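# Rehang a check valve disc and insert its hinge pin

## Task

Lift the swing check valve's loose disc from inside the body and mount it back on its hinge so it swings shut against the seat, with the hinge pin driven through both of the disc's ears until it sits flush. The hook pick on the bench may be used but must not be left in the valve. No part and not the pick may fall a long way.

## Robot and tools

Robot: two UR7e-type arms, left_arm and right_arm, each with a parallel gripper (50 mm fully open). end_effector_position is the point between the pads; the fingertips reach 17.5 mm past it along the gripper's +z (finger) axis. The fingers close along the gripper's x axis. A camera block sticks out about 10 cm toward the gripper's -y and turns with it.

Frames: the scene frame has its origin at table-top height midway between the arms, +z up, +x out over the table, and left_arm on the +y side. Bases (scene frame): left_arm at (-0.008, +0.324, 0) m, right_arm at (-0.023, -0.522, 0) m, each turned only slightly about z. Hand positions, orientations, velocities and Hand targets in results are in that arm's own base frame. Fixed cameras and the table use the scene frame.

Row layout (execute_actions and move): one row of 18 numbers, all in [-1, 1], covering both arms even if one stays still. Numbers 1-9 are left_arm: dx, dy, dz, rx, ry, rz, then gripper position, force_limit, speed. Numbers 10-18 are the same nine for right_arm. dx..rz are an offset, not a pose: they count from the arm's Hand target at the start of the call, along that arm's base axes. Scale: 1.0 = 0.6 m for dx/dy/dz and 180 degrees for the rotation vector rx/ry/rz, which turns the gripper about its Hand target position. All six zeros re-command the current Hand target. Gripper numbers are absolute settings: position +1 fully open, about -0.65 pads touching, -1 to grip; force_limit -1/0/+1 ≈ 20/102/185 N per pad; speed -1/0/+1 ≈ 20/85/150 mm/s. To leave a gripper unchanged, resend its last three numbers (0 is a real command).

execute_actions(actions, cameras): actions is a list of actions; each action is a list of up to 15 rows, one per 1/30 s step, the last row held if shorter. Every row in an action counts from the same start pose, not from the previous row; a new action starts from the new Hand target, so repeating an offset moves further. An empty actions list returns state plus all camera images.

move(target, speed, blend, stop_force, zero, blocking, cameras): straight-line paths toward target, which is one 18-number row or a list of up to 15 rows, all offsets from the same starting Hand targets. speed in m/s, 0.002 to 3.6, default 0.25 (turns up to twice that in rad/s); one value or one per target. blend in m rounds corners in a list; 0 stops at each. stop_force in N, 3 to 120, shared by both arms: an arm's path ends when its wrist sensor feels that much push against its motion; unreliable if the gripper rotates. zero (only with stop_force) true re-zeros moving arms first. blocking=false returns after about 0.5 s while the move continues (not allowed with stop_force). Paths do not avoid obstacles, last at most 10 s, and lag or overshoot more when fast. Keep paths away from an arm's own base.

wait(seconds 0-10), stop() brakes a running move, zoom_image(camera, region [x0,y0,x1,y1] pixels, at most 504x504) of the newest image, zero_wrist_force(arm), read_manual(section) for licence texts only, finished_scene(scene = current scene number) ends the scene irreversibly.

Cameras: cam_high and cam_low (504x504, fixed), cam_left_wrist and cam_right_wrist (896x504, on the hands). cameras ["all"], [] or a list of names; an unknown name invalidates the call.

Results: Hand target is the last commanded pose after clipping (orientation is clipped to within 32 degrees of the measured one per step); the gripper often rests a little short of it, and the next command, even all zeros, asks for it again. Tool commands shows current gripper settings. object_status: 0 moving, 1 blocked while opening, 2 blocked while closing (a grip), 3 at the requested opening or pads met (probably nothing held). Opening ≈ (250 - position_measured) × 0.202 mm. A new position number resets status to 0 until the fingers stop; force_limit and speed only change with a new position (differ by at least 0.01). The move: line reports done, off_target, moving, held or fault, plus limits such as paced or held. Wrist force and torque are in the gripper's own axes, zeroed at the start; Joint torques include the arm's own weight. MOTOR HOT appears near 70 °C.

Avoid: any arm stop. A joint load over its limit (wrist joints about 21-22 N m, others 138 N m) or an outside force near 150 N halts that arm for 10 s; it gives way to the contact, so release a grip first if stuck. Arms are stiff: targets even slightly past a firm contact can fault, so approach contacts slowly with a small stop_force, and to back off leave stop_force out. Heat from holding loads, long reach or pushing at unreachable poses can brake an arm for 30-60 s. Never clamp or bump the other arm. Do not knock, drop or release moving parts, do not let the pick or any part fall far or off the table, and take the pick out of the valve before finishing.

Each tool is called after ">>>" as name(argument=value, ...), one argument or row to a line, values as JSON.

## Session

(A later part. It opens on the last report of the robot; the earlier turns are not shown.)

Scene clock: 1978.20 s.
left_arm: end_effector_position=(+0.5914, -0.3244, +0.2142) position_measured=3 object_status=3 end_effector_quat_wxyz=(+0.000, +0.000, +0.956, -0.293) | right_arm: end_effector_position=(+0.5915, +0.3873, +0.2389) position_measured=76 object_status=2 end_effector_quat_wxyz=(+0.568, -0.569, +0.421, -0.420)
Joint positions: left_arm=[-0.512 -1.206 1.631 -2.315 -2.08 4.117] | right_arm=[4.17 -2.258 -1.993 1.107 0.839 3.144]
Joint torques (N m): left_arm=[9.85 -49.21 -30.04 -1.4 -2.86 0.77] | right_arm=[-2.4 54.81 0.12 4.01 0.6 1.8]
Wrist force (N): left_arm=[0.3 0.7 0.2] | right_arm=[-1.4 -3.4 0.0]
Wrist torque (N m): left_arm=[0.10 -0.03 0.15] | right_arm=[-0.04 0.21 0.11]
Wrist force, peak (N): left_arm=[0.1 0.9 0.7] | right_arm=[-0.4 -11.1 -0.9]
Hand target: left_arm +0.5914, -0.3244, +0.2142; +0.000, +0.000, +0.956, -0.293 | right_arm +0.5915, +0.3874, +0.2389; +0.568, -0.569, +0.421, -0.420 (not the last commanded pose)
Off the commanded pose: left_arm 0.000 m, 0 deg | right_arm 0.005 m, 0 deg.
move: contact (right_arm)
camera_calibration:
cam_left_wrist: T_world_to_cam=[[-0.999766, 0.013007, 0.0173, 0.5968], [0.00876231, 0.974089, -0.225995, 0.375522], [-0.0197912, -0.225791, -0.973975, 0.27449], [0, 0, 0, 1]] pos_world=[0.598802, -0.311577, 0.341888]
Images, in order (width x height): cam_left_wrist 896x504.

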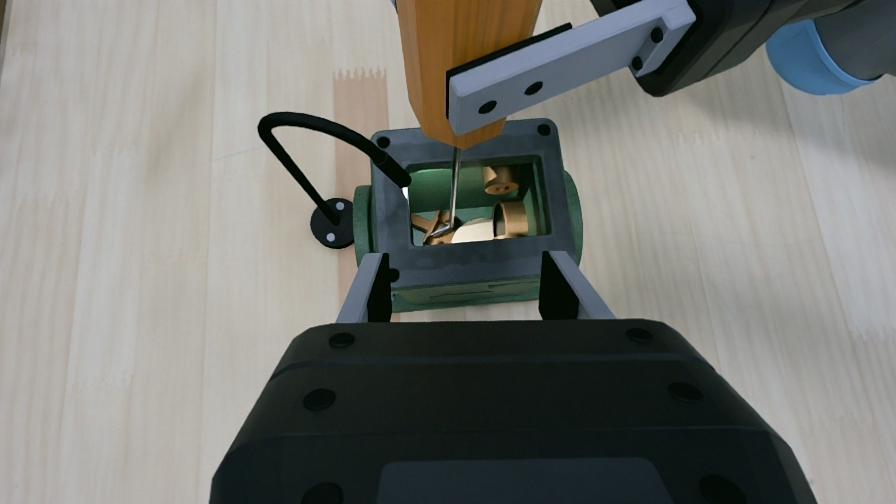

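>>> move(
  target=[
    [0,0,0,0,0,0,1,1,1,0,0,0.005,0,0,0,-1,0,-0.7],
    [0,0,0,0,0,0,1,1,1,-0.0024,-0.0003,0.005,0,0,0,-1,0,-0.7],
  ],
  speed=0.03,
)

>>> move(
  target=[
    [0,0,0,0,0,0,1,1,1,0,0,-0.0167,0,0,0,-1,0,-0.7],
  ],
  speed=0.02,
  stop_force=4,
  cameras=["cam_left_wrist"],
)

>>> zoom_image(
  camera="cam_left_wrist",
  region=[405, 200, 475, 250],
)

Scene clock: 1996.83 s.
left_arm: end_effector_position=(+0.5914, -0.3244, +0.2142) position_measured=3 object_status=3 end_effector_quat_wxyz=(+0.000, +0.000, +0.956, -0.293) | right_arm: end_effector_position=(+0.5899, +0.3872, +0.2419) position_measured=76 object_status=2 end_effector_quat_wxyz=(+0.568, -0.569, +0.421, -0.420)
Joint positions: left_arm=[-0.512 -1.206 1.631 -2.315 -2.08 4.117] | right_arm=[4.173 -2.25 -1.998 1.102 0.836 3.144]
Joint torques (N m): left_arm=[9.1 -48.82 -31.48 -1.54 -2.86 0.65] | right_arm=[-6.84 49.62 23.84 4.47 0.22 1.69]
Wrist force (N): left_arm=[-0.1 0.6 0.7] | right_arm=[-1.2 0.1 0.0]
Wrist torque (N m): left_arm=[0.08 0.03 0.15] | right_arm=[-0.14 0.23 0.03]
Wrist force, peak (N): left_arm=[0.3 0.6 0.9] | right_arm=[-1.4 -4.6 -0.1]
Hand target: left_arm +0.5914, -0.3244, +0.2142; +0.000, +0.000, +0.956, -0.293 | right_arm +0.5900, +0.3872, +0.2419; +0.568, -0.569, +0.421, -0.420
Off the commanded pose: left_arm 0.000 m, 0 deg | right_arm 0.000 m, 0 deg.
move: done

Scene clock: 1998.13 s.
left_arm: end_effector_position=(+0.5914, -0.3244, +0.2142) position_measured=3 object_status=3 end_effector_quat_wxyz=(+0.000, +0.000, +0.956, -0.293) | right_arm: end_effector_position=(+0.5900, +0.3872, +0.2319) position_measured=76 object_status=2 end_effector_quat_wxyz=(+0.568, -0.569, +0.421, -0.420)
Joint positions: left_arm=[-0.512 -1.206 1.631 -2.315 -2.08 4.117] | right_arm=[4.172 -2.273 -1.996 1.124 0.836 3.144]
Joint torques (N m): left_arm=[9.56 -49.1 -30.71 -1.39 -2.86 0.64] | right_arm=[-10.83 60.18 19 -0.95 0.67 -0.57]
Wrist force (N): left_arm=[0.2 0.3 0.5] | right_arm=[-1.4 0.9 -0.4]
Wrist torque (N m): left_arm=[0.06 -0.03 0.14] | right_arm=[-0.23 0.20 0.12]
Wrist force, peak (N): left_arm=[0.1 0.9 0.5] | right_arm=[-1.4 -3.0 -0.1]
Hand target: left_arm +0.5914, -0.3244, +0.2142; +0.000, +0.000, +0.956, -0.293 | right_arm +0.5900, +0.3872, +0.2319; +0.568, -0.569, +0.421, -0.420
Off the commanded pose: left_arm 0.000 m, 0 deg | right_arm 0.000 m, 0 deg.
move: done
camera_calibration:
cam_left_wrist: T_world_to_cam=[[-0.999766, 0.013007, 0.0173, 0.5968], [0.00876231, 0.974089, -0.225995, 0.375522], [-0.0197912, -0.225791, -0.973975, 0.27449], [0, 0, 0, 1]] pos_world=[0.598802, -0.311577, 0.341888]
Images, in order (width x height): cam_left_wrist 896x504.

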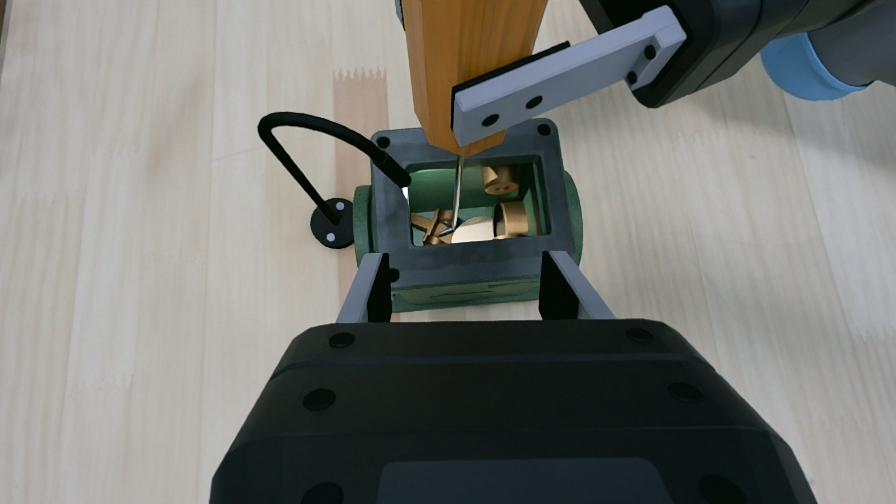

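Scaled by 7.200 from the camera's 896x504 image, which has a finer 1280x720 frame.

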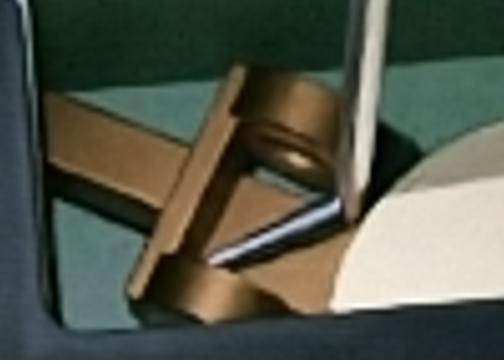

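>>> move(
  target=[
    [0,0,0,0,0,0,1,1,1,0,0,-0.0133,0,0,0,-1,0,-0.7],
  ],
  speed=0.01,
  stop_force=3,
  cameras=["cam_left_wrist"],
)

>>> zoom_image(
  camera="cam_left_wrist",
  region=[405, 200, 475, 250],
)

Scene clock: 2006.13 s.
left_arm: end_effector_position=(+0.5914, -0.3244, +0.2142) position_measured=3 object_status=3 end_effector_quat_wxyz=(+0.000, +0.000, +0.956, -0.293) | right_arm: end_effector_position=(+0.5900, +0.3872, +0.2313) position_measured=76 object_status=2 end_effector_quat_wxyz=(+0.568, -0.569, +0.421, -0.420)
Joint positions: left_arm=[-0.512 -1.206 1.631 -2.315 -2.08 4.117] | right_arm=[4.172 -2.274 -1.996 1.125 0.836 3.144]
Joint torques (N m): left_arm=[9.99 -48.88 -33.23 -1.4 -2.86 0.57] | right_arm=[-9.72 59.6 11.33 -1.29 0.75 -1.71]
Wrist force (N): left_arm=[0.2 1.0 0.2] | right_arm=[-1.5 0.8 -0.4]
Wrist torque (N m): left_arm=[0.16 -0.02 0.15] | right_arm=[-0.23 0.23 0.14]
Wrist force, peak (N): left_arm=[-0.1 0.9 0.8] | right_arm=[-1.8 -3.3 -0.7]
Hand target: left_arm +0.5914, -0.3244, +0.2142; +0.000, +0.000, +0.956, -0.293 | right_arm +0.5900, +0.3872, +0.2313; +0.568, -0.569, +0.421, -0.420 (not the last commanded pose)
Off the commanded pose: left_arm 0.000 m, 0 deg | right_arm 0.007 m, 0 deg.
move: contact (right_arm)
camera_calibration:
cam_left_wrist: T_world_to_cam=[[-0.999766, 0.013007, 0.0173, 0.5968], [0.00876231, 0.974089, -0.225995, 0.375522], [-0.0197912, -0.225791, -0.973975, 0.27449], [0, 0, 0, 1]] pos_world=[0.598802, -0.311577, 0.341888]
Images, in order (width x height): cam_left_wrist 896x504.

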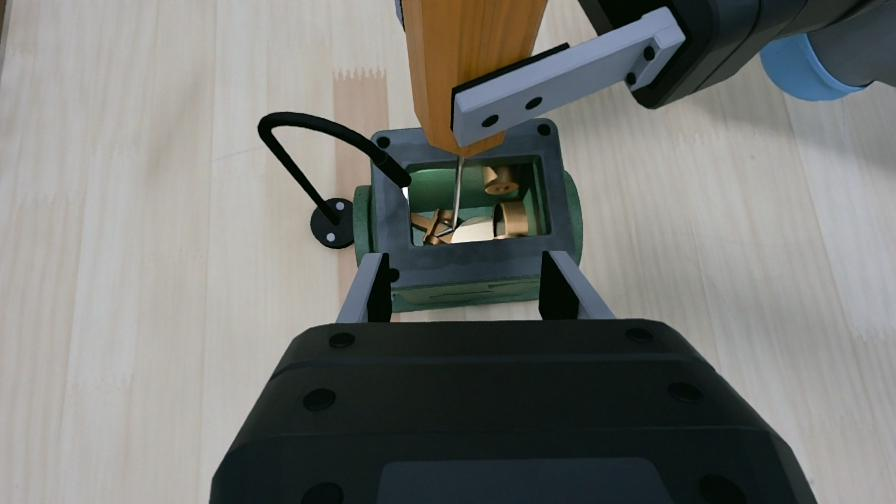

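Scaled by 7.200 from the camera's 896x504 image, which has a finer 1280x720 frame.

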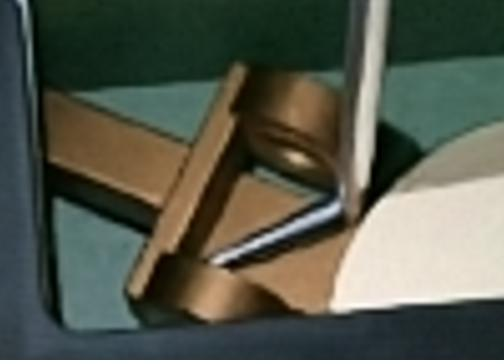

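>>> move(
  target=[
    [0,0,0,0,0,0,1,1,1,0,0,0.0037,0,0,0,-1,0,-0.7],
    [0,0,0,0,0,0,1,1,1,-0.00337,0.00325,0.0037,0,0,0.0556,-1,0,-0.7],
  ],
  speed=0.02,
  stop_force=12,
  cameras=["cam_left_wrist"],
)

>>> zoom_image(
  camera="cam_left_wrist",
  region=[405, 190, 489, 250],
)

Scene clock: 2045.17 s.
left_arm: end_effector_position=(+0.5914, -0.3244, +0.2142) position_measured=3 object_status=3 end_effector_quat_wxyz=(+0.000, +0.000, +0.956, -0.293) | right_arm: end_effector_position=(+0.5880, +0.3891, +0.2336) position_measured=76 object_status=2 end_effector_quat_wxyz=(+0.602, -0.603, +0.370, -0.369)
Joint positions: left_arm=[-0.512 -1.206 1.631 -2.315 -2.08 4.117] | right_arm=[4.094 -2.253 -2.039 1.147 1.09 3.143]
Joint torques (N m): left_arm=[8.46 -48.41 -33.31 -1.59 -2.88 0.5] | right_arm=[10.72 49.94 18.68 2.88 -0.97 -1.66]
Wrist force (N): left_arm=[0.3 0.7 0.6] | right_arm=[-0.8 0.2 -0.3]
Wrist torque (N m): left_arm=[0.11 -0.03 0.15] | right_arm=[-0.11 0.17 0.03]
Wrist force, peak (N): left_arm=[-0.1 1.2 0.4] | right_arm=[-2.7 0.2 -1.0]
Hand target: left_arm +0.5914, -0.3244, +0.2142; +0.000, +0.000, +0.956, -0.293 | right_arm +0.5880, +0.3891, +0.2336; +0.602, -0.603, +0.370, -0.369
Off the commanded pose: left_arm 0.000 m, 0 deg | right_arm 0.000 m, 0 deg.
move: done
camera_calibration:
cam_left_wrist: T_world_to_cam=[[-0.999766, 0.013007, 0.0173, 0.5968], [0.00876231, 0.974089, -0.225995, 0.375522], [-0.0197912, -0.225791, -0.973975, 0.27449], [0, 0, 0, 1]] pos_world=[0.598802, -0.311577, 0.341888]
Images, in order (width x height): cam_left_wrist 896x504.

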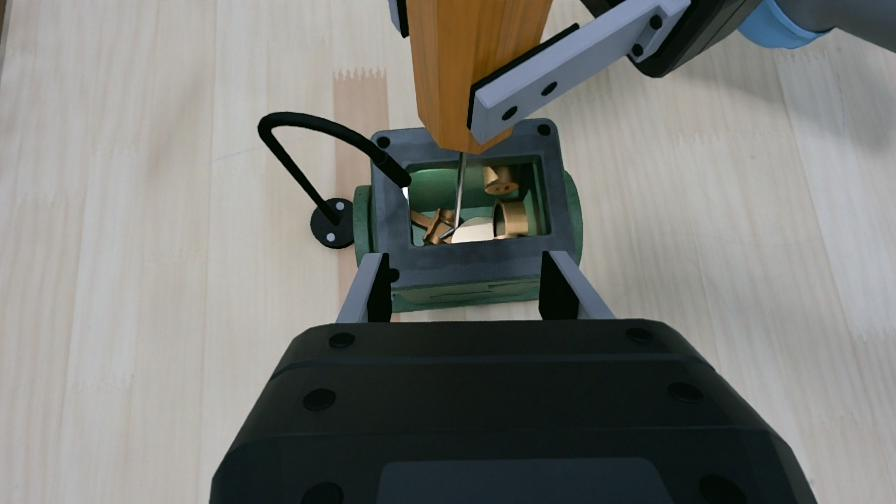

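Scaled by 6.000 from the camera's 896x504 image, which has a finer 1280x720 frame.

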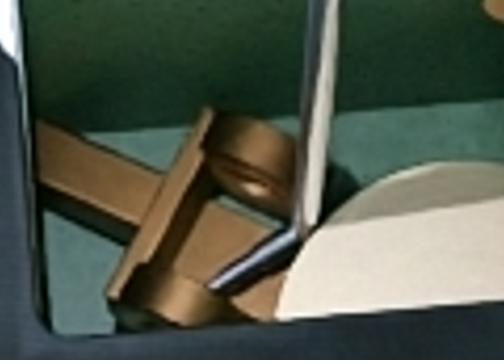

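>>> move(
  target=[
    [0,0,0,0,0,0,1,1,1,-0.006,0.00727,0,0,0,0.0333,-1,0,-0.7],
  ],
  speed=0.02,
  stop_force=12,
  cameras=["cam_left_wrist"],
)

>>> zoom_image(
  camera="cam_left_wrist",
  region=[405, 190, 489, 250],
)

Scene clock: 2064.40 s.
left_arm: end_effector_position=(+0.5914, -0.3244, +0.2142) position_measured=3 object_status=3 end_effector_quat_wxyz=(+0.000, +0.000, +0.956, -0.293) | right_arm: end_effector_position=(+0.5851, +0.3925, +0.2336) position_measured=76 object_status=2 end_effector_quat_wxyz=(+0.617, -0.618, +0.344, -0.344)
Joint positions: left_arm=[-0.512 -1.206 1.631 -2.315 -2.08 4.117] | right_arm=[4.057 -2.25 -2.047 1.153 1.21 3.142]
Joint torques (N m): left_arm=[8.48 -48.53 -35.34 -1.4 -2.89 0.28] | right_arm=[19.93 49.61 16.97 2.47 1.38 0.02]
Wrist force (N): left_arm=[0.3 0.4 0.3] | right_arm=[11.2 -3.2 1.3]
Wrist torque (N m): left_arm=[0.06 -0.04 0.15] | right_arm=[0.21 0.18 -2.16]
Wrist force, peak (N): left_arm=[0.4 0.8 0.7] | right_arm=[11.2 -3.2 1.3]
Hand target: left_arm +0.5914, -0.3244, +0.2142; +0.000, +0.000, +0.956, -0.293 | right_arm +0.5851, +0.3926, +0.2336; +0.617, -0.618, +0.344, -0.344 (not the last commanded pose)
Off the commanded pose: left_arm 0.000 m, 0 deg | right_arm 0.001 m, 1 deg.
move: contact (right_arm)
camera_calibration:
cam_left_wrist: T_world_to_cam=[[-0.999766, 0.013007, 0.0173, 0.5968], [0.00876231, 0.974089, -0.225995, 0.375522], [-0.0197912, -0.225791, -0.973975, 0.27449], [0, 0, 0, 1]] pos_world=[0.598802, -0.311577, 0.341888]
Images, in order (width x height): cam_left_wrist 896x504.

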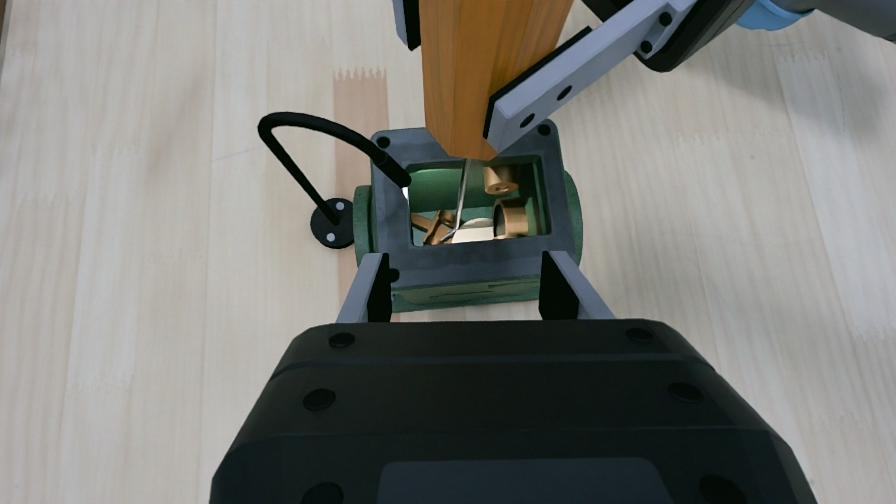

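Scaled by 6.000 from the camera's 896x504 image, which has a finer 1280x720 frame.

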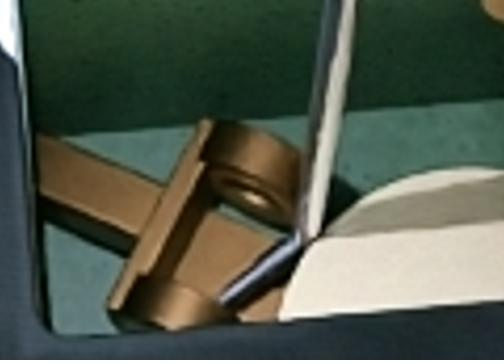

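>>> move(
  target=[
    [0,0,0,0,0,0,1,1,1,-0.0101,-0.0015,0,0,0,0,-1,0,-0.7],
  ],
  speed=0.02,
  stop_force=12,
  cameras=["cam_left_wrist"],
)

>>> zoom_image(
  camera="cam_left_wrist",
  region=[405, 190, 489, 250],
)

Scene clock: 2079.03 s.
left_arm: end_effector_position=(+0.5914, -0.3244, +0.2142) position_measured=3 object_status=3 end_effector_quat_wxyz=(+0.000, +0.000, +0.956, -0.293) | right_arm: end_effector_position=(+0.5791, +0.3917, +0.2336) position_measured=76 object_status=2 end_effector_quat_wxyz=(+0.617, -0.618, +0.344, -0.344)
Joint positions: left_arm=[-0.512 -1.206 1.631 -2.315 -2.08 4.117] | right_arm=[4.067 -2.244 -2.064 1.163 1.2 3.142]
Joint torques (N m): left_arm=[8.72 -48.14 -35.46 -1.67 -2.75 0.13] | right_arm=[-0.35 44.87 27.82 -0.24 5.82 4.05]
Wrist force (N): left_arm=[-0.1 0.9 0.4] | right_arm=[14.0 1.7 3.5]
Wrist torque (N m): left_arm=[0.13 0.03 0.15] | right_arm=[0.62 0.28 -2.75]
Wrist force, peak (N): left_arm=[0.2 0.9 0.8] | right_arm=[14.9 1.8 3.5]
Hand target: left_arm +0.5914, -0.3244, +0.2142; +0.000, +0.000, +0.956, -0.293 | right_arm +0.5791, +0.3917, +0.2336; +0.617, -0.618, +0.344, -0.344
Off the commanded pose: left_arm 0.000 m, 0 deg | right_arm 0.000 m, 0 deg.
move: done
camera_calibration:
cam_left_wrist: T_world_to_cam=[[-0.999766, 0.013007, 0.0173, 0.5968], [0.00876231, 0.974089, -0.225995, 0.375522], [-0.0197912, -0.225791, -0.973975, 0.27449], [0, 0, 0, 1]] pos_world=[0.598802, -0.311577, 0.341888]
Images, in order (width x height): cam_left_wrist 896x504.

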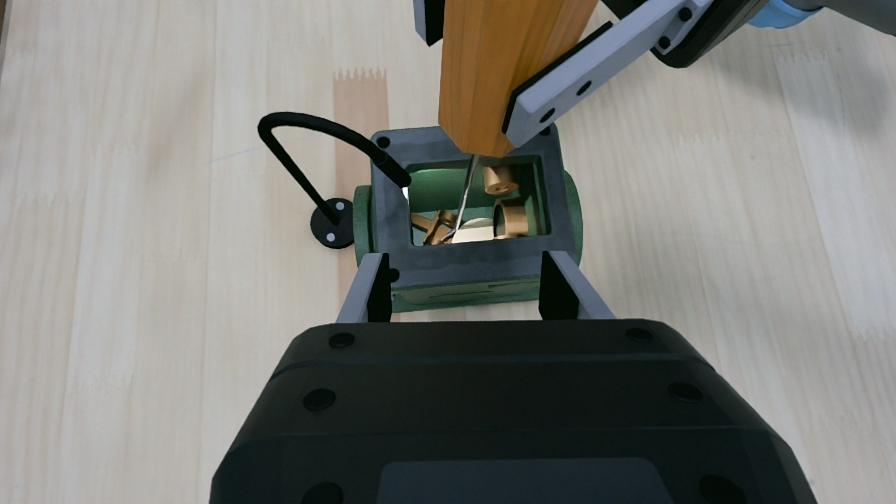

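Scaled by 6.000 from the camera's 896x504 image, which has a finer 1280x720 frame.

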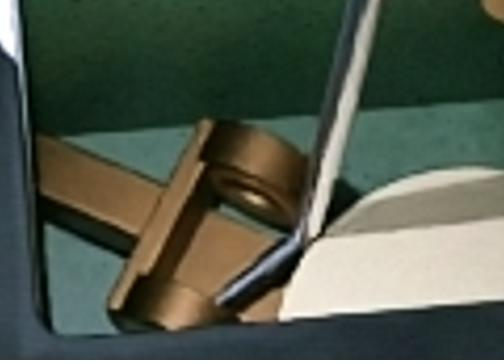

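>>> move(
  target=[
    [0,0,0,0,0,0,1,1,1,0.0133,-0.003,0,0,0,0,-1,0,-0.7],
  ],
  speed=0.03,
  cameras=["cam_left_wrist"],
)

>>> zoom_image(
  camera="cam_left_wrist",
  region=[405, 160, 545, 260],
)

Scene clock: 2102.33 s.
left_arm: end_effector_position=(+0.5914, -0.3244, +0.2142) position_measured=3 object_status=3 end_effector_quat_wxyz=(+0.000, +0.000, +0.956, -0.293) | right_arm: end_effector_position=(+0.5872, +0.3898, +0.2336) position_measured=76 object_status=2 end_effector_quat_wxyz=(+0.617, -0.618, +0.344, -0.344)
Joint positions: left_arm=[-0.512 -1.206 1.631 -2.315 -2.08 4.117] | right_arm=[4.05 -2.25 -2.047 1.153 1.217 3.143]
Joint torques (N m): left_arm=[8.7 -48.44 -35.31 -1.54 -2.7 0.33] | right_arm=[9.29 49.87 7.6 1.6 -0.81 -1.42]
Wrist force (N): left_arm=[0.0 0.5 -0.1] | right_arm=[0.0 -0.2 -0.7]
Wrist torque (N m): left_arm=[0.08 0.02 0.16] | right_arm=[-0.17 0.05 0.03]
Wrist force, peak (N): left_arm=[0.1 1.0 0.7] | right_arm=[14.3 0.4 3.3]
Hand target: left_arm +0.5914, -0.3244, +0.2142; +0.000, +0.000, +0.956, -0.293 | right_arm +0.5871, +0.3899, +0.2336; +0.617, -0.618, +0.344, -0.344
Off the commanded pose: left_arm 0.000 m, 0 deg | right_arm 0.000 m, 0 deg.
move: done
camera_calibration:
cam_left_wrist: T_world_to_cam=[[-0.999766, 0.013007, 0.0173, 0.5968], [0.00876231, 0.974089, -0.225995, 0.375522], [-0.0197912, -0.225791, -0.973975, 0.27449], [0, 0, 0, 1]] pos_world=[0.598802, -0.311577, 0.341888]
Images, in order (width x height): cam_left_wrist 896x504.

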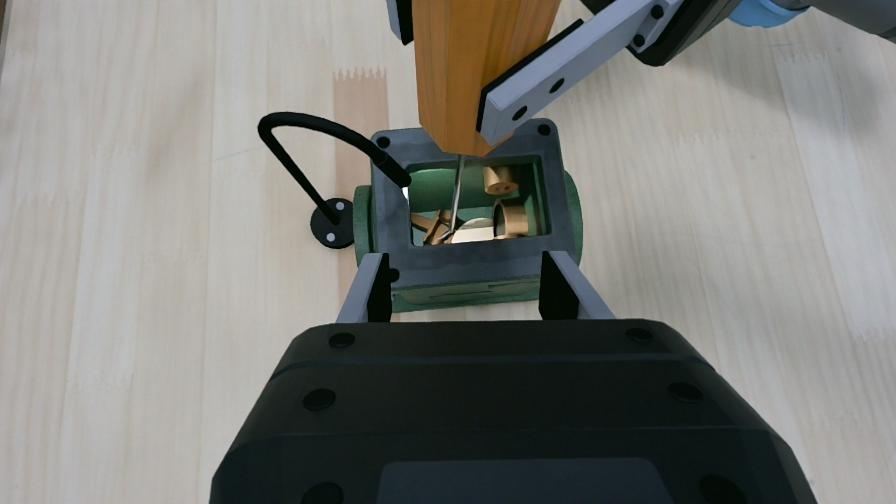

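Scaled by 3.600 from the camera's 896x504 image, which has a finer 1280x720 frame.

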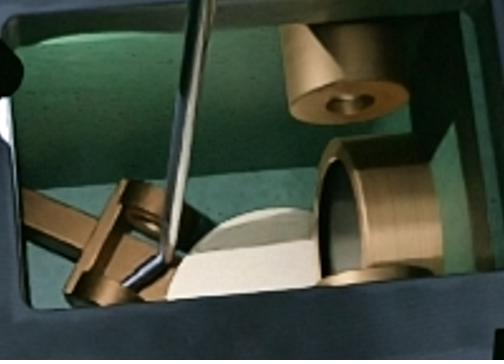

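>>> zoom_image(
  camera="cam_left_wrist",
  region=[415, 200, 485, 250],
)

Scaled by 7.200 from the camera's 896x504 image, which has a finer 1280x720 frame.

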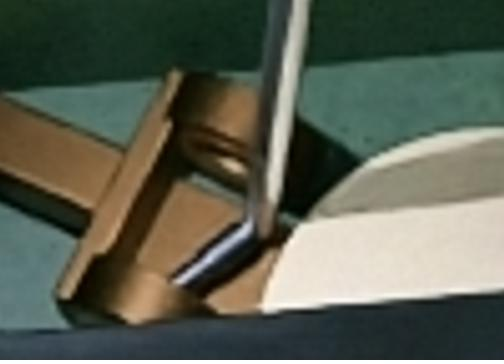

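>>> move(
  target=[
    [0,0,0,0,0,0,1,1,1,-0.0093,-0.0012,0,0,0,0,-1,0,-0.7],
  ],
  speed=0.02,
  stop_force=7,
  cameras=["cam_left_wrist"],
)

>>> zoom_image(
  camera="cam_left_wrist",
  region=[415, 200, 485, 250],
)

Scene clock: 2125.37 s.
left_arm: end_effector_position=(+0.5914, -0.3244, +0.2142) position_measured=3 object_status=3 end_effector_quat_wxyz=(+0.000, +0.000, +0.956, -0.293) | right_arm: end_effector_position=(+0.5815, +0.3891, +0.2336) position_measured=76 object_status=2 end_effector_quat_wxyz=(+0.617, -0.618, +0.344, -0.344)
Joint positions: left_arm=[-0.512 -1.206 1.631 -2.315 -2.08 4.117] | right_arm=[4.059 -2.244 -2.062 1.162 1.208 3.142]
Joint torques (N m): left_arm=[7.89 -48.4 -35.56 -1.65 -2.81 0.08] | right_arm=[-7.99 44.87 25.41 -0.62 2.46 1.14]
Wrist force (N): left_arm=[0.1 0.3 0.4] | right_arm=[3.9 0.4 2.4]
Wrist torque (N m): left_arm=[0.05 0.00 0.15] | right_arm=[0.49 0.09 -0.72]
Wrist force, peak (N): left_arm=[0.4 1.0 0.5] | right_arm=[5.0 1.9 2.9]
Hand target: left_arm +0.5914, -0.3244, +0.2142; +0.000, +0.000, +0.956, -0.293 | right_arm +0.5815, +0.3891, +0.2336; +0.617, -0.618, +0.344, -0.344
Off the commanded pose: left_arm 0.000 m, 0 deg | right_arm 0.000 m, 0 deg.
move: done
camera_calibration:
cam_left_wrist: T_world_to_cam=[[-0.999766, 0.013007, 0.0173, 0.5968], [0.00876231, 0.974089, -0.225995, 0.375522], [-0.0197912, -0.225791, -0.973975, 0.27449], [0, 0, 0, 1]] pos_world=[0.598802, -0.311577, 0.341888]
Images, in order (width x height): cam_left_wrist 896x504.

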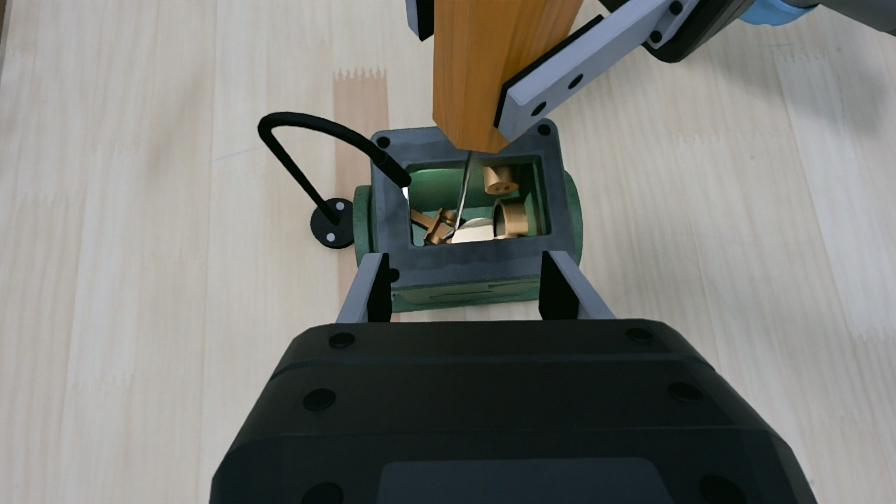

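Scaled by 7.200 from the camera's 896x504 image, which has a finer 1280x720 frame.

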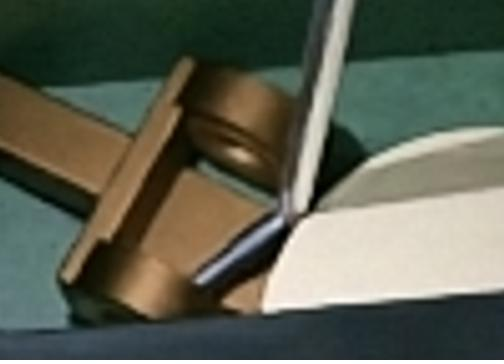

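>>> zoom_image(
  camera="cam_left_wrist",
  region=[470, 180, 554, 240],
)

Scaled by 6.000 from the camera's 896x504 image, which has a finer 1280x720 frame.

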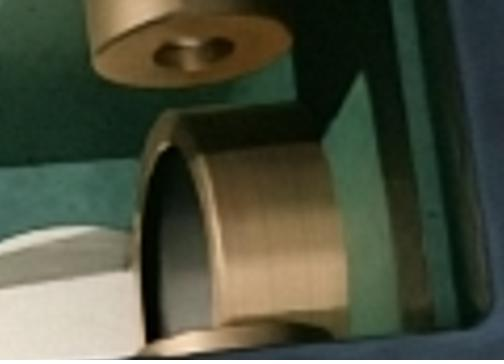

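>>> move(
  target=[
    [0,0,0,0,0,0,1,1,1,0.0091,-0.0032,0,0,0,0.0306,-1,0,-0.7],
  ],
  speed=0.02,
  cameras=["cam_left_wrist"],
)

>>> zoom_image(
  camera="cam_left_wrist",
  region=[415, 200, 485, 250],
)

Scene clock: 2249.47 s.
left_arm: end_effector_position=(+0.5914, -0.3244, +0.2142) position_measured=3 object_status=3 end_effector_quat_wxyz=(+0.000, +0.000, +0.956, -0.293) | right_arm: end_effector_position=(+0.5870, +0.3871, +0.2336) position_measured=76 object_status=2 end_effector_quat_wxyz=(+0.633, -0.634, +0.314, -0.314) end_effector_velocity=(+0.001, -0.002, -0.001) end_effector_angular_velocity=(-0.001, +0.002, -0.006)
Joint positions: left_arm=[-0.512 -1.206 1.631 -2.315 -2.08 4.117] | right_arm=[3.989 -2.249 -2.05 1.154 1.374 3.142]
Joint velocities: left_arm=[within noise] | right_arm=[-0.001 -0.001 -0.001 -0.001 -0.005 0.001]
Joint torques (N m): left_arm=[7.92 -48.07 -34.98 -1.71 -2.88 0.11] | right_arm=[8.21 43.08 23.52 -0.23 -0.87 -1.7]
Wrist force (N): left_arm=[0.2 0.5 -0.1] | right_arm=[-0.3 0.0 -0.4]
Wrist torque (N m): left_arm=[0.07 -0.02 0.15] | right_arm=[-0.16 0.09 0.08]
Wrist force, peak (N): left_arm=[0.1 1.0 0.8] | right_arm=[3.9 1.7 2.6]
Hand target: left_arm +0.5914, -0.3244, +0.2142; +0.000, +0.000, +0.956, -0.293 | right_arm +0.5869, +0.3872, +0.2336; +0.633, -0.634, +0.314, -0.314
Off the commanded pose: left_arm 0.000 m, 0 deg | right_arm 0.000 m, 0 deg.
move: done
camera_calibration:
cam_left_wrist: T_world_to_cam=[[-0.999766, 0.013007, 0.0173, 0.5968], [0.00876231, 0.974089, -0.225995, 0.375522], [-0.0197912, -0.225791, -0.973975, 0.27449], [0, 0, 0, 1]] pos_world=[0.598802, -0.311577, 0.341888]
Images, in order (width x height): cam_left_wrist 896x504.

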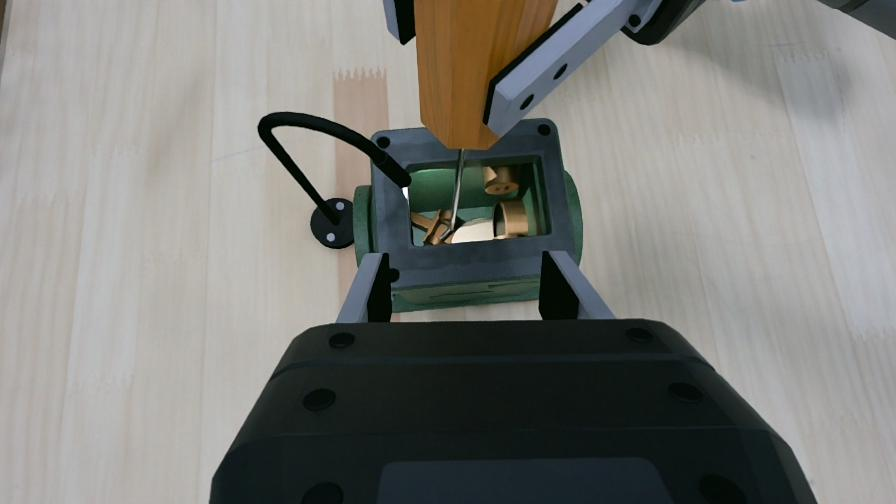

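Scaled by 7.200 from the camera's 896x504 image, which has a finer 1280x720 frame.

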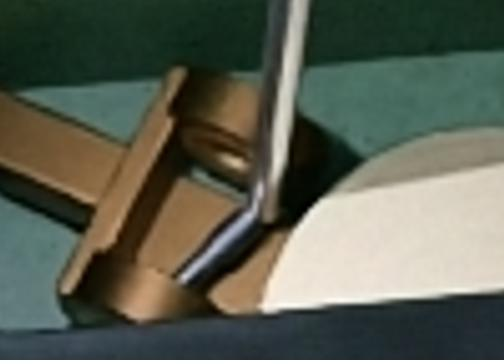

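>>> move(
  target=[
    [0,0,0,0,0,0,1,1,1,0.00717,-0.00035,0,0,0,0.0722,-1,0,-0.7],
  ],
  speed=0.02,
  stop_force=6,
  cameras=["cam_left_wrist"],
)

>>> zoom_image(
  camera="cam_left_wrist",
  region=[415, 200, 485, 250],
)

Scene clock: 2283.87 s.
left_arm: end_effector_position=(+0.5914, -0.3244, +0.2142) position_measured=3 object_status=3 end_effector_quat_wxyz=(+0.000, +0.000, +0.956, -0.293) | right_arm: end_effector_position=(+0.5912, +0.3870, +0.2335) position_measured=76 object_status=2 end_effector_quat_wxyz=(+0.664, -0.666, +0.240, -0.240)
Joint positions: left_arm=[-0.512 -1.206 1.631 -2.315 -2.08 4.117] | right_arm=[3.848 -2.272 -1.988 1.116 1.742 3.141]
Joint torques (N m): left_arm=[7.02 -48.75 -34.76 -1.67 -2.86 0.09] | right_arm=[11.55 54.1 1.94 5.97 -0.94 -1.6]
Wrist force (N): left_arm=[0.0 0.6 0.7] | right_arm=[0.0 -0.5 0.0]
Wrist torque (N m): left_arm=[0.11 0.00 0.15] | right_arm=[-0.21 0.04 0.07]
Wrist force, peak (N): left_arm=[0.3 1.2 0.7] | right_arm=[-0.2 0.1 -1.0]
Hand target: left_arm +0.5914, -0.3244, +0.2142; +0.000, +0.000, +0.956, -0.293 | right_arm +0.5912, +0.3870, +0.2336; +0.664, -0.666, +0.240, -0.240
Off the commanded pose: left_arm 0.000 m, 0 deg | right_arm 0.000 m, 0 deg.
move: done
camera_calibration:
cam_left_wrist: T_world_to_cam=[[-0.999766, 0.013007, 0.0173, 0.5968], [0.00876231, 0.974089, -0.225995, 0.375522], [-0.0197912, -0.225791, -0.973975, 0.27449], [0, 0, 0, 1]] pos_world=[0.598802, -0.311577, 0.341888]
Images, in order (width x height): cam_left_wrist 896x504.

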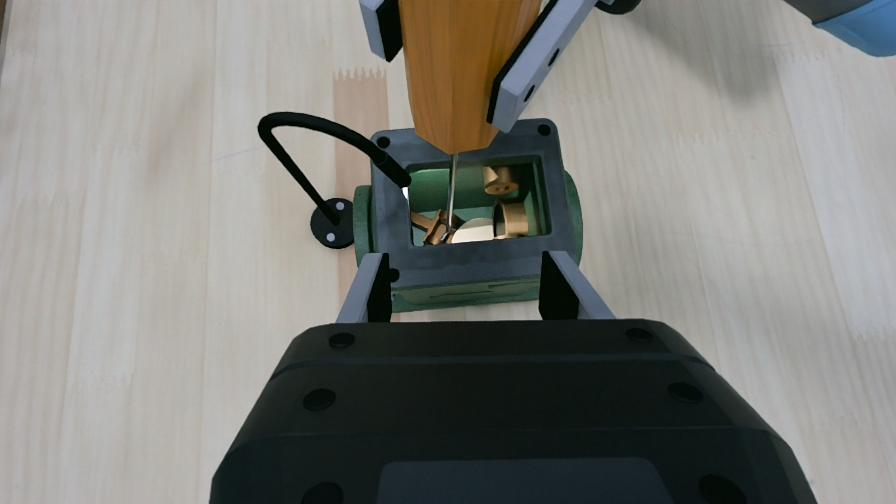

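Scaled by 7.200 from the camera's 896x504 image, which has a finer 1280x720 frame.

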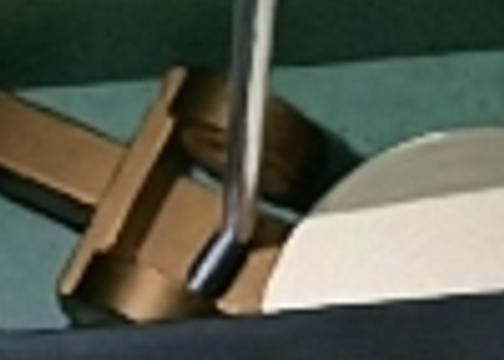

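>>> move(
  target=[
    [0,0,0,0,0,0,1,1,1,0.0075,0.0033,0,0,0,0.0389,-1,0,-0.7],
  ],
  speed=0.02,
  stop_force=6,
  cameras=["cam_left_wrist"],
)

>>> zoom_image(
  camera="cam_left_wrist",
  region=[415, 200, 485, 250],
)

Scene clock: 2298.30 s.
left_arm: end_effector_position=(+0.5914, -0.3244, +0.2142) position_measured=3 object_status=3 end_effector_quat_wxyz=(+0.000, +0.000, +0.956, -0.293) | right_arm: end_effector_position=(+0.5957, +0.3890, +0.2336) position_measured=76 object_status=2 end_effector_quat_wxyz=(+0.678, -0.679, +0.199, -0.199)
Joint positions: left_arm=[-0.512 -1.206 1.631 -2.315 -2.08 4.117] | right_arm=[3.778 -2.298 -1.922 1.076 1.934 3.141]
Joint torques (N m): left_arm=[6.95 -47.67 -35.38 -1.71 -2.83 -0.02] | right_arm=[11.54 57.26 3.58 6.17 -0.85 -1.74]
Wrist force (N): left_arm=[0.2 0.6 0.6] | right_arm=[-0.3 0.1 -0.3]
Wrist torque (N m): left_arm=[0.10 -0.02 0.15] | right_arm=[-0.11 0.08 0.07]
Wrist force, peak (N): left_arm=[0.0 1.1 0.4] | right_arm=[-0.4 -0.2 -0.7]
Hand target: left_arm +0.5914, -0.3244, +0.2142; +0.000, +0.000, +0.956, -0.293 | right_arm +0.5957, +0.3890, +0.2336; +0.678, -0.679, +0.199, -0.199
Off the commanded pose: left_arm 0.000 m, 0 deg | right_arm 0.000 m, 0 deg.
move: done
camera_calibration:
cam_left_wrist: T_world_to_cam=[[-0.999766, 0.013007, 0.0173, 0.5968], [0.00876231, 0.974089, -0.225995, 0.375522], [-0.0197912, -0.225791, -0.973975, 0.27449], [0, 0, 0, 1]] pos_world=[0.598802, -0.311577, 0.341888]
Images, in order (width x height): cam_left_wrist 896x504.

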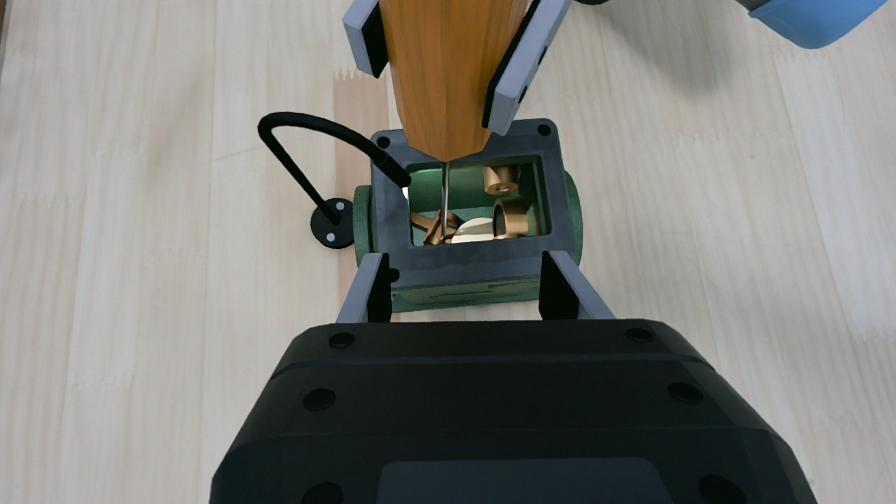

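Scaled by 7.200 from the camera's 896x504 image, which has a finer 1280x720 frame.

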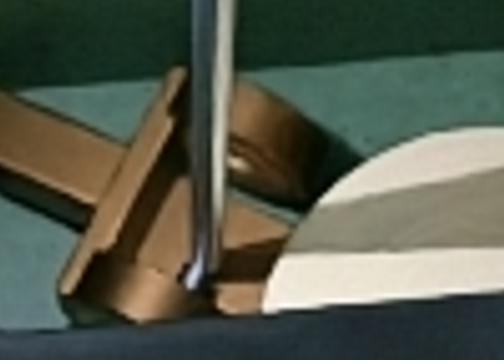

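>>> move(
  target=[
    [0,0,0,0,0,0,1,1,1,0,0,0.0133,0,0,0,-1,0,-0.7],
  ],
  speed=0.02,
  stop_force=12,
  cameras=["cam_left_wrist"],
)

>>> zoom_image(
  camera="cam_left_wrist",
  region=[405, 180, 489, 250],
)

Scene clock: 2305.67 s.
left_arm: end_effector_position=(+0.5914, -0.3244, +0.2142) position_measured=3 object_status=3 end_effector_quat_wxyz=(+0.000, +0.000, +0.956, -0.293) | right_arm: end_effector_position=(+0.5957, +0.3890, +0.2415) position_measured=76 object_status=2 end_effector_quat_wxyz=(+0.678, -0.679, +0.199, -0.199)
Joint positions: left_arm=[-0.512 -1.206 1.631 -2.315 -2.08 4.117] | right_arm=[3.778 -2.28 -1.923 1.06 1.934 3.141]
Joint torques (N m): left_arm=[7.11 -47.26 -35.12 -1.64 -2.9 -0.18] | right_arm=[8.32 44.46 7.07 6.04 -0.75 -0.91]
Wrist force (N): left_arm=[0.2 0.5 0.2] | right_arm=[1.3 -0.6 -0.6]
Wrist torque (N m): left_arm=[0.09 -0.03 0.15] | right_arm=[-0.22 0.04 -0.18]
Wrist force, peak (N): left_arm=[0.3 0.6 0.9] | right_arm=[0.9 1.7 -0.6]
Hand target: left_arm +0.5914, -0.3244, +0.2142; +0.000, +0.000, +0.956, -0.293 | right_arm +0.5957, +0.3890, +0.2415; +0.678, -0.679, +0.199, -0.199
Off the commanded pose: left_arm 0.000 m, 0 deg | right_arm 0.000 m, 0 deg.
move: done
camera_calibration:
cam_left_wrist: T_world_to_cam=[[-0.999766, 0.013007, 0.0173, 0.5968], [0.00876231, 0.974089, -0.225995, 0.375522], [-0.0197912, -0.225791, -0.973975, 0.27449], [0, 0, 0, 1]] pos_world=[0.598802, -0.311577, 0.341888]
Images, in order (width x height): cam_left_wrist 896x504.

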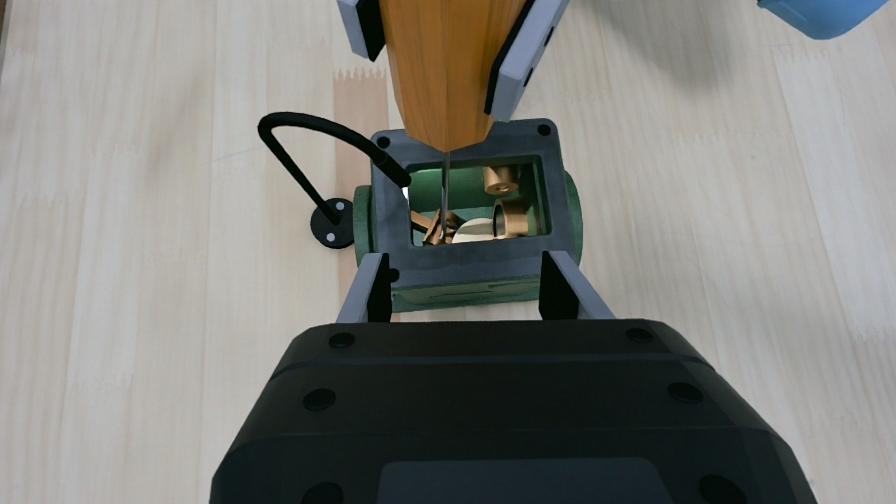

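Scaled by 6.000 from the camera's 896x504 image, which has a finer 1280x720 frame.

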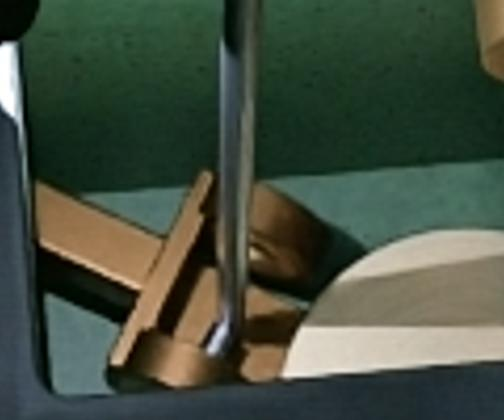

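>>> move(
  target=[
    [0,0,0,0,0,0,1,1,1,-0.002,0,0.0167,0,0,0,-1,0,-0.7],
  ],
  speed=0.02,
  stop_force=12,
  cameras=["cam_left_wrist"],
)

>>> zoom_image(
  camera="cam_left_wrist",
  region=[405, 180, 489, 250],
)

Scene clock: 2314.17 s.
left_arm: end_effector_position=(+0.5914, -0.3244, +0.2142) position_measured=3 object_status=3 end_effector_quat_wxyz=(+0.000, +0.000, +0.956, -0.293) | right_arm: end_effector_position=(+0.5945, +0.3890, +0.2515) position_measured=76 object_status=2 end_effector_quat_wxyz=(+0.678, -0.679, +0.199, -0.199)
Joint positions: left_arm=[-0.512 -1.206 1.631 -2.315 -2.08 4.117] | right_arm=[3.78 -2.257 -1.928 1.041 1.933 3.141]
Joint torques (N m): left_arm=[5.85 -47.39 -35.01 -1.81 -2.77 -0.35] | right_arm=[4.2 44.05 19.03 6.2 0.39 0.32]
Wrist force (N): left_arm=[0.1 0.4 0.5] | right_arm=[0.2 -0.1 -0.7]
Wrist torque (N m): left_arm=[0.06 0.01 0.16] | right_arm=[-0.20 0.03 0.05]
Wrist force, peak (N): left_arm=[-0.4 1.1 0.5] | right_arm=[1.0 2.7 -0.9]
Hand target: left_arm +0.5914, -0.3244, +0.2142; +0.000, +0.000, +0.956, -0.293 | right_arm +0.5945, +0.3890, +0.2516; +0.678, -0.679, +0.199, -0.199
Off the commanded pose: left_arm 0.000 m, 0 deg | right_arm 0.000 m, 0 deg.
move: done
camera_calibration:
cam_left_wrist: T_world_to_cam=[[-0.999766, 0.013007, 0.0173, 0.5968], [0.00876231, 0.974089, -0.225995, 0.375522], [-0.0197912, -0.225791, -0.973975, 0.27449], [0, 0, 0, 1]] pos_world=[0.598802, -0.311577, 0.341888]
Images, in order (width x height): cam_left_wrist 896x504.

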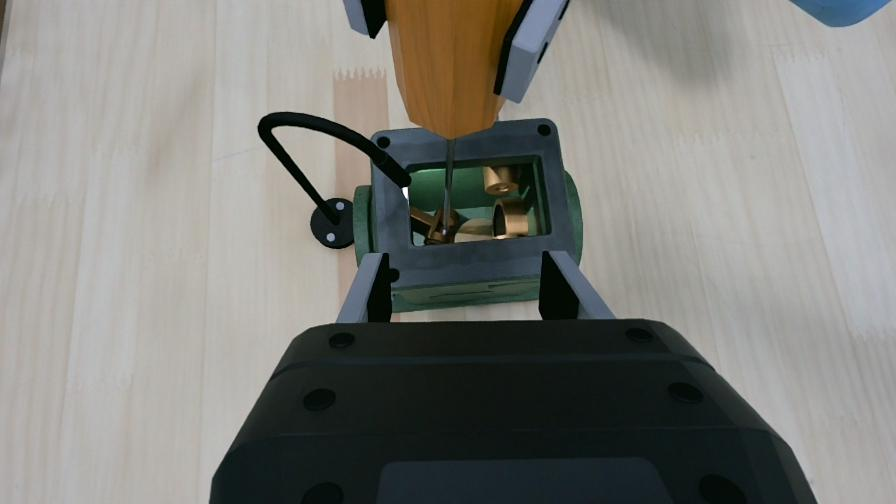

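Scaled by 6.000 from the camera's 896x504 image, which has a finer 1280x720 frame.

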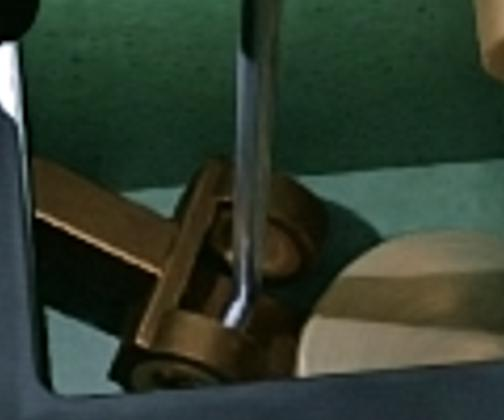

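>>> move(
  target=[
    [0,0,0,0,0,0,1,1,1,0.0011,0.0041,0.01,0,0,0.0556,-1,0,-0.7],
  ],
  speed=0.02,
  stop_force=12,
  cameras=["cam_left_wrist"],
)

>>> zoom_image(
  camera="cam_left_wrist",
  region=[405, 170, 501, 250],
)

Scene clock: 2332.07 s.
left_arm: end_effector_position=(+0.5914, -0.3244, +0.2142) position_measured=3 object_status=3 end_effector_quat_wxyz=(+0.000, +0.000, +0.956, -0.293) | right_arm: end_effector_position=(+0.5952, +0.3914, +0.2576) position_measured=76 object_status=2 end_effector_quat_wxyz=(+0.692, -0.694, +0.139, -0.139)
Joint positions: left_arm=[-0.512 -1.206 1.631 -2.315 -2.08 4.117] | right_arm=[3.7 -2.289 -1.826 0.97 2.186 3.14]
Joint torques (N m): left_arm=[6.58 -47.69 -35.43 -1.82 -2.91 -0.4] | right_arm=[11.22 59.57 4.94 5.78 -0.93 -1.65]
Wrist force (N): left_arm=[0.5 0.5 0.4] | right_arm=[0.3 0.2 -0.5]
Wrist torque (N m): left_arm=[0.09 -0.06 0.16] | right_arm=[-0.16 0.03 0.05]
Wrist force, peak (N): left_arm=[0.6 0.9 0.8] | right_arm=[-0.2 1.5 -0.9]
Hand target: left_arm +0.5914, -0.3244, +0.2142; +0.000, +0.000, +0.956, -0.293 | right_arm +0.5952, +0.3915, +0.2576; +0.692, -0.694, +0.139, -0.139
Off the commanded pose: left_arm 0.000 m, 0 deg | right_arm 0.000 m, 0 deg.
move: done
camera_calibration:
cam_left_wrist: T_world_to_cam=[[-0.999766, 0.013007, 0.0173, 0.5968], [0.00876231, 0.974089, -0.225995, 0.375522], [-0.0197912, -0.225791, -0.973975, 0.27449], [0, 0, 0, 1]] pos_world=[0.598802, -0.311577, 0.341888]
Images, in order (width x height): cam_left_wrist 896x504.

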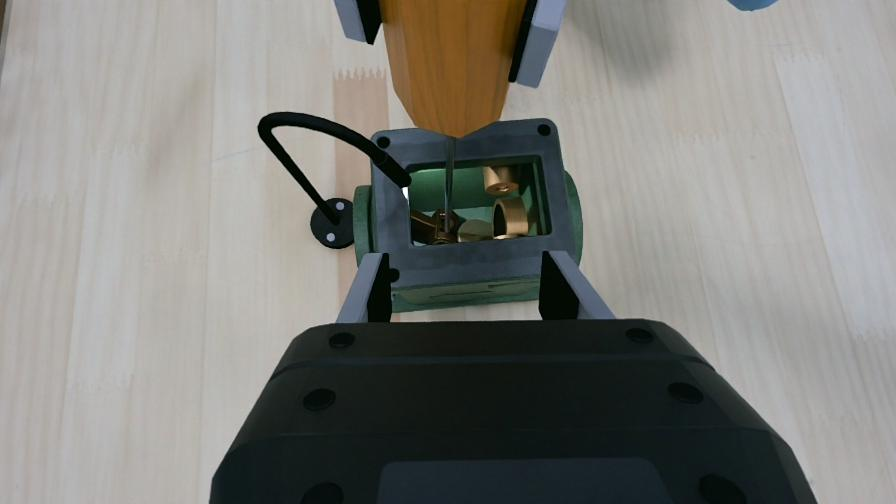

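Scaled by 5.250 from the camera's 896x504 image, which has a finer 1280x720 frame.

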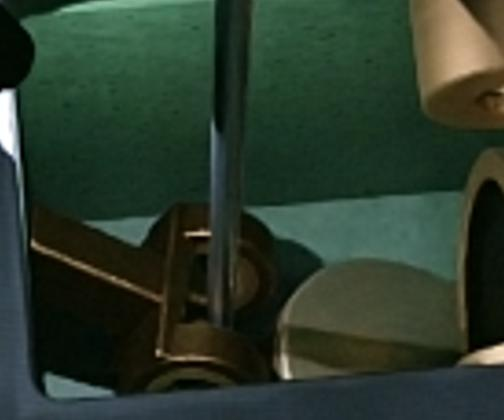

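>>> move(
  target=[
    [0,0,0,0,0,0,1,1,1,0.0014,0.0077,0.01,0,0,0.0556,-1,0,-0.7],
  ],
  speed=0.02,
  stop_force=12,
  cameras=["cam_left_wrist"],
)

>>> zoom_image(
  camera="cam_left_wrist",
  region=[405, 170, 501, 250],
)

Scene clock: 2350.33 s.
left_arm: end_effector_position=(+0.5914, -0.3244, +0.2142) position_measured=3 object_status=3 end_effector_quat_wxyz=(+0.000, +0.000, +0.956, -0.293) | right_arm: end_effector_position=(+0.5960, +0.3961, +0.2636) position_measured=76 object_status=2 end_effector_quat_wxyz=(+0.702, -0.704, +0.078, -0.078)
Joint positions: left_arm=[-0.512 -1.206 1.631 -2.315 -2.08 4.117] | right_arm=[3.643 -2.336 -1.695 0.886 2.419 3.139]
Joint torques (N m): left_arm=[5.54 -47.69 -36.23 -1.78 -2.63 -0.51] | right_arm=[9.8 65.02 6.65 5.32 -0.86 -1.6]
Wrist force (N): left_arm=[0.1 0.6 0.4] | right_arm=[0.2 0.6 -0.2]
Wrist torque (N m): left_arm=[0.09 0.00 0.15] | right_arm=[-0.14 0.03 0.06]
Wrist force, peak (N): left_arm=[0.1 1.1 0.6] | right_arm=[0.2 1.8 -0.6]
Hand target: left_arm +0.5914, -0.3244, +0.2142; +0.000, +0.000, +0.956, -0.293 | right_arm +0.5960, +0.3961, +0.2636; +0.702, -0.704, +0.078, -0.078
Off the commanded pose: left_arm 0.000 m, 0 deg | right_arm 0.000 m, 0 deg.
move: done
camera_calibration:
cam_left_wrist: T_world_to_cam=[[-0.999766, 0.013007, 0.0173, 0.5968], [0.00876231, 0.974089, -0.225995, 0.375522], [-0.0197912, -0.225791, -0.973975, 0.27449], [0, 0, 0, 1]] pos_world=[0.598802, -0.311577, 0.341888]
Images, in order (width x height): cam_left_wrist 896x504.

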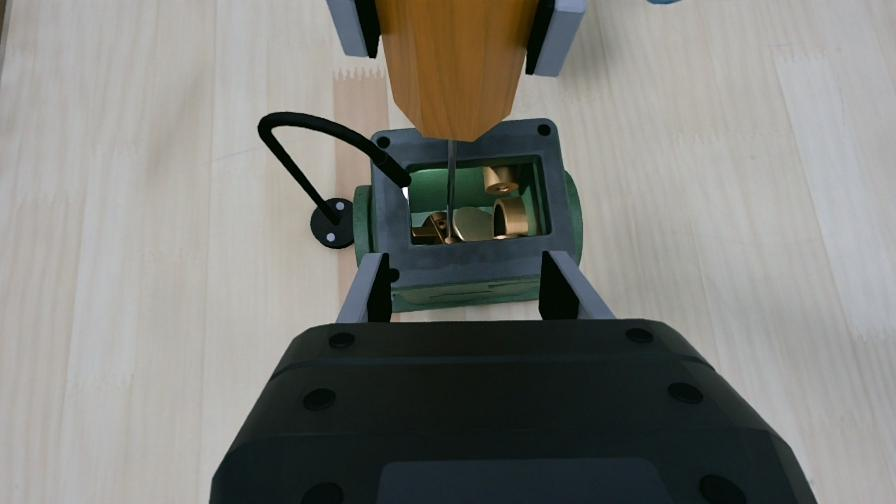

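Scaled by 5.250 from the camera's 896x504 image, which has a finer 1280x720 frame.

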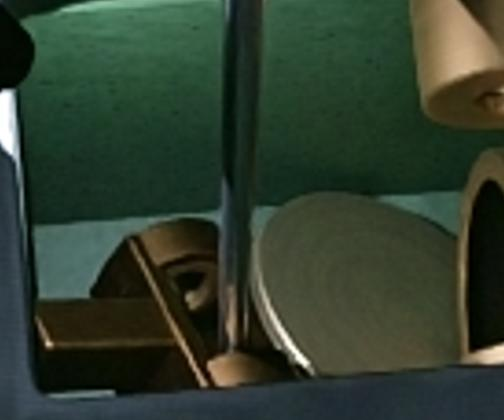

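>>> zoom_image(
  camera="cam_left_wrist",
  region=[408, 200, 464, 246],
)

Scaled by 9.000 from the camera's 896x504 image, which has a finer 1280x720 frame.

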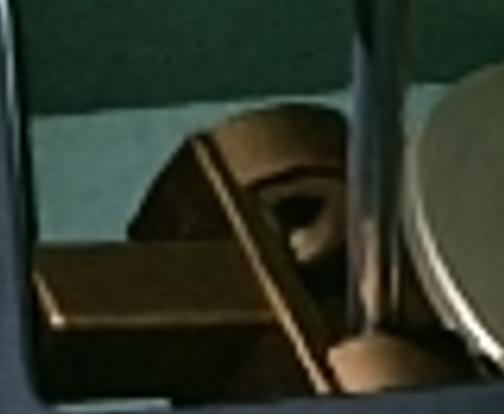

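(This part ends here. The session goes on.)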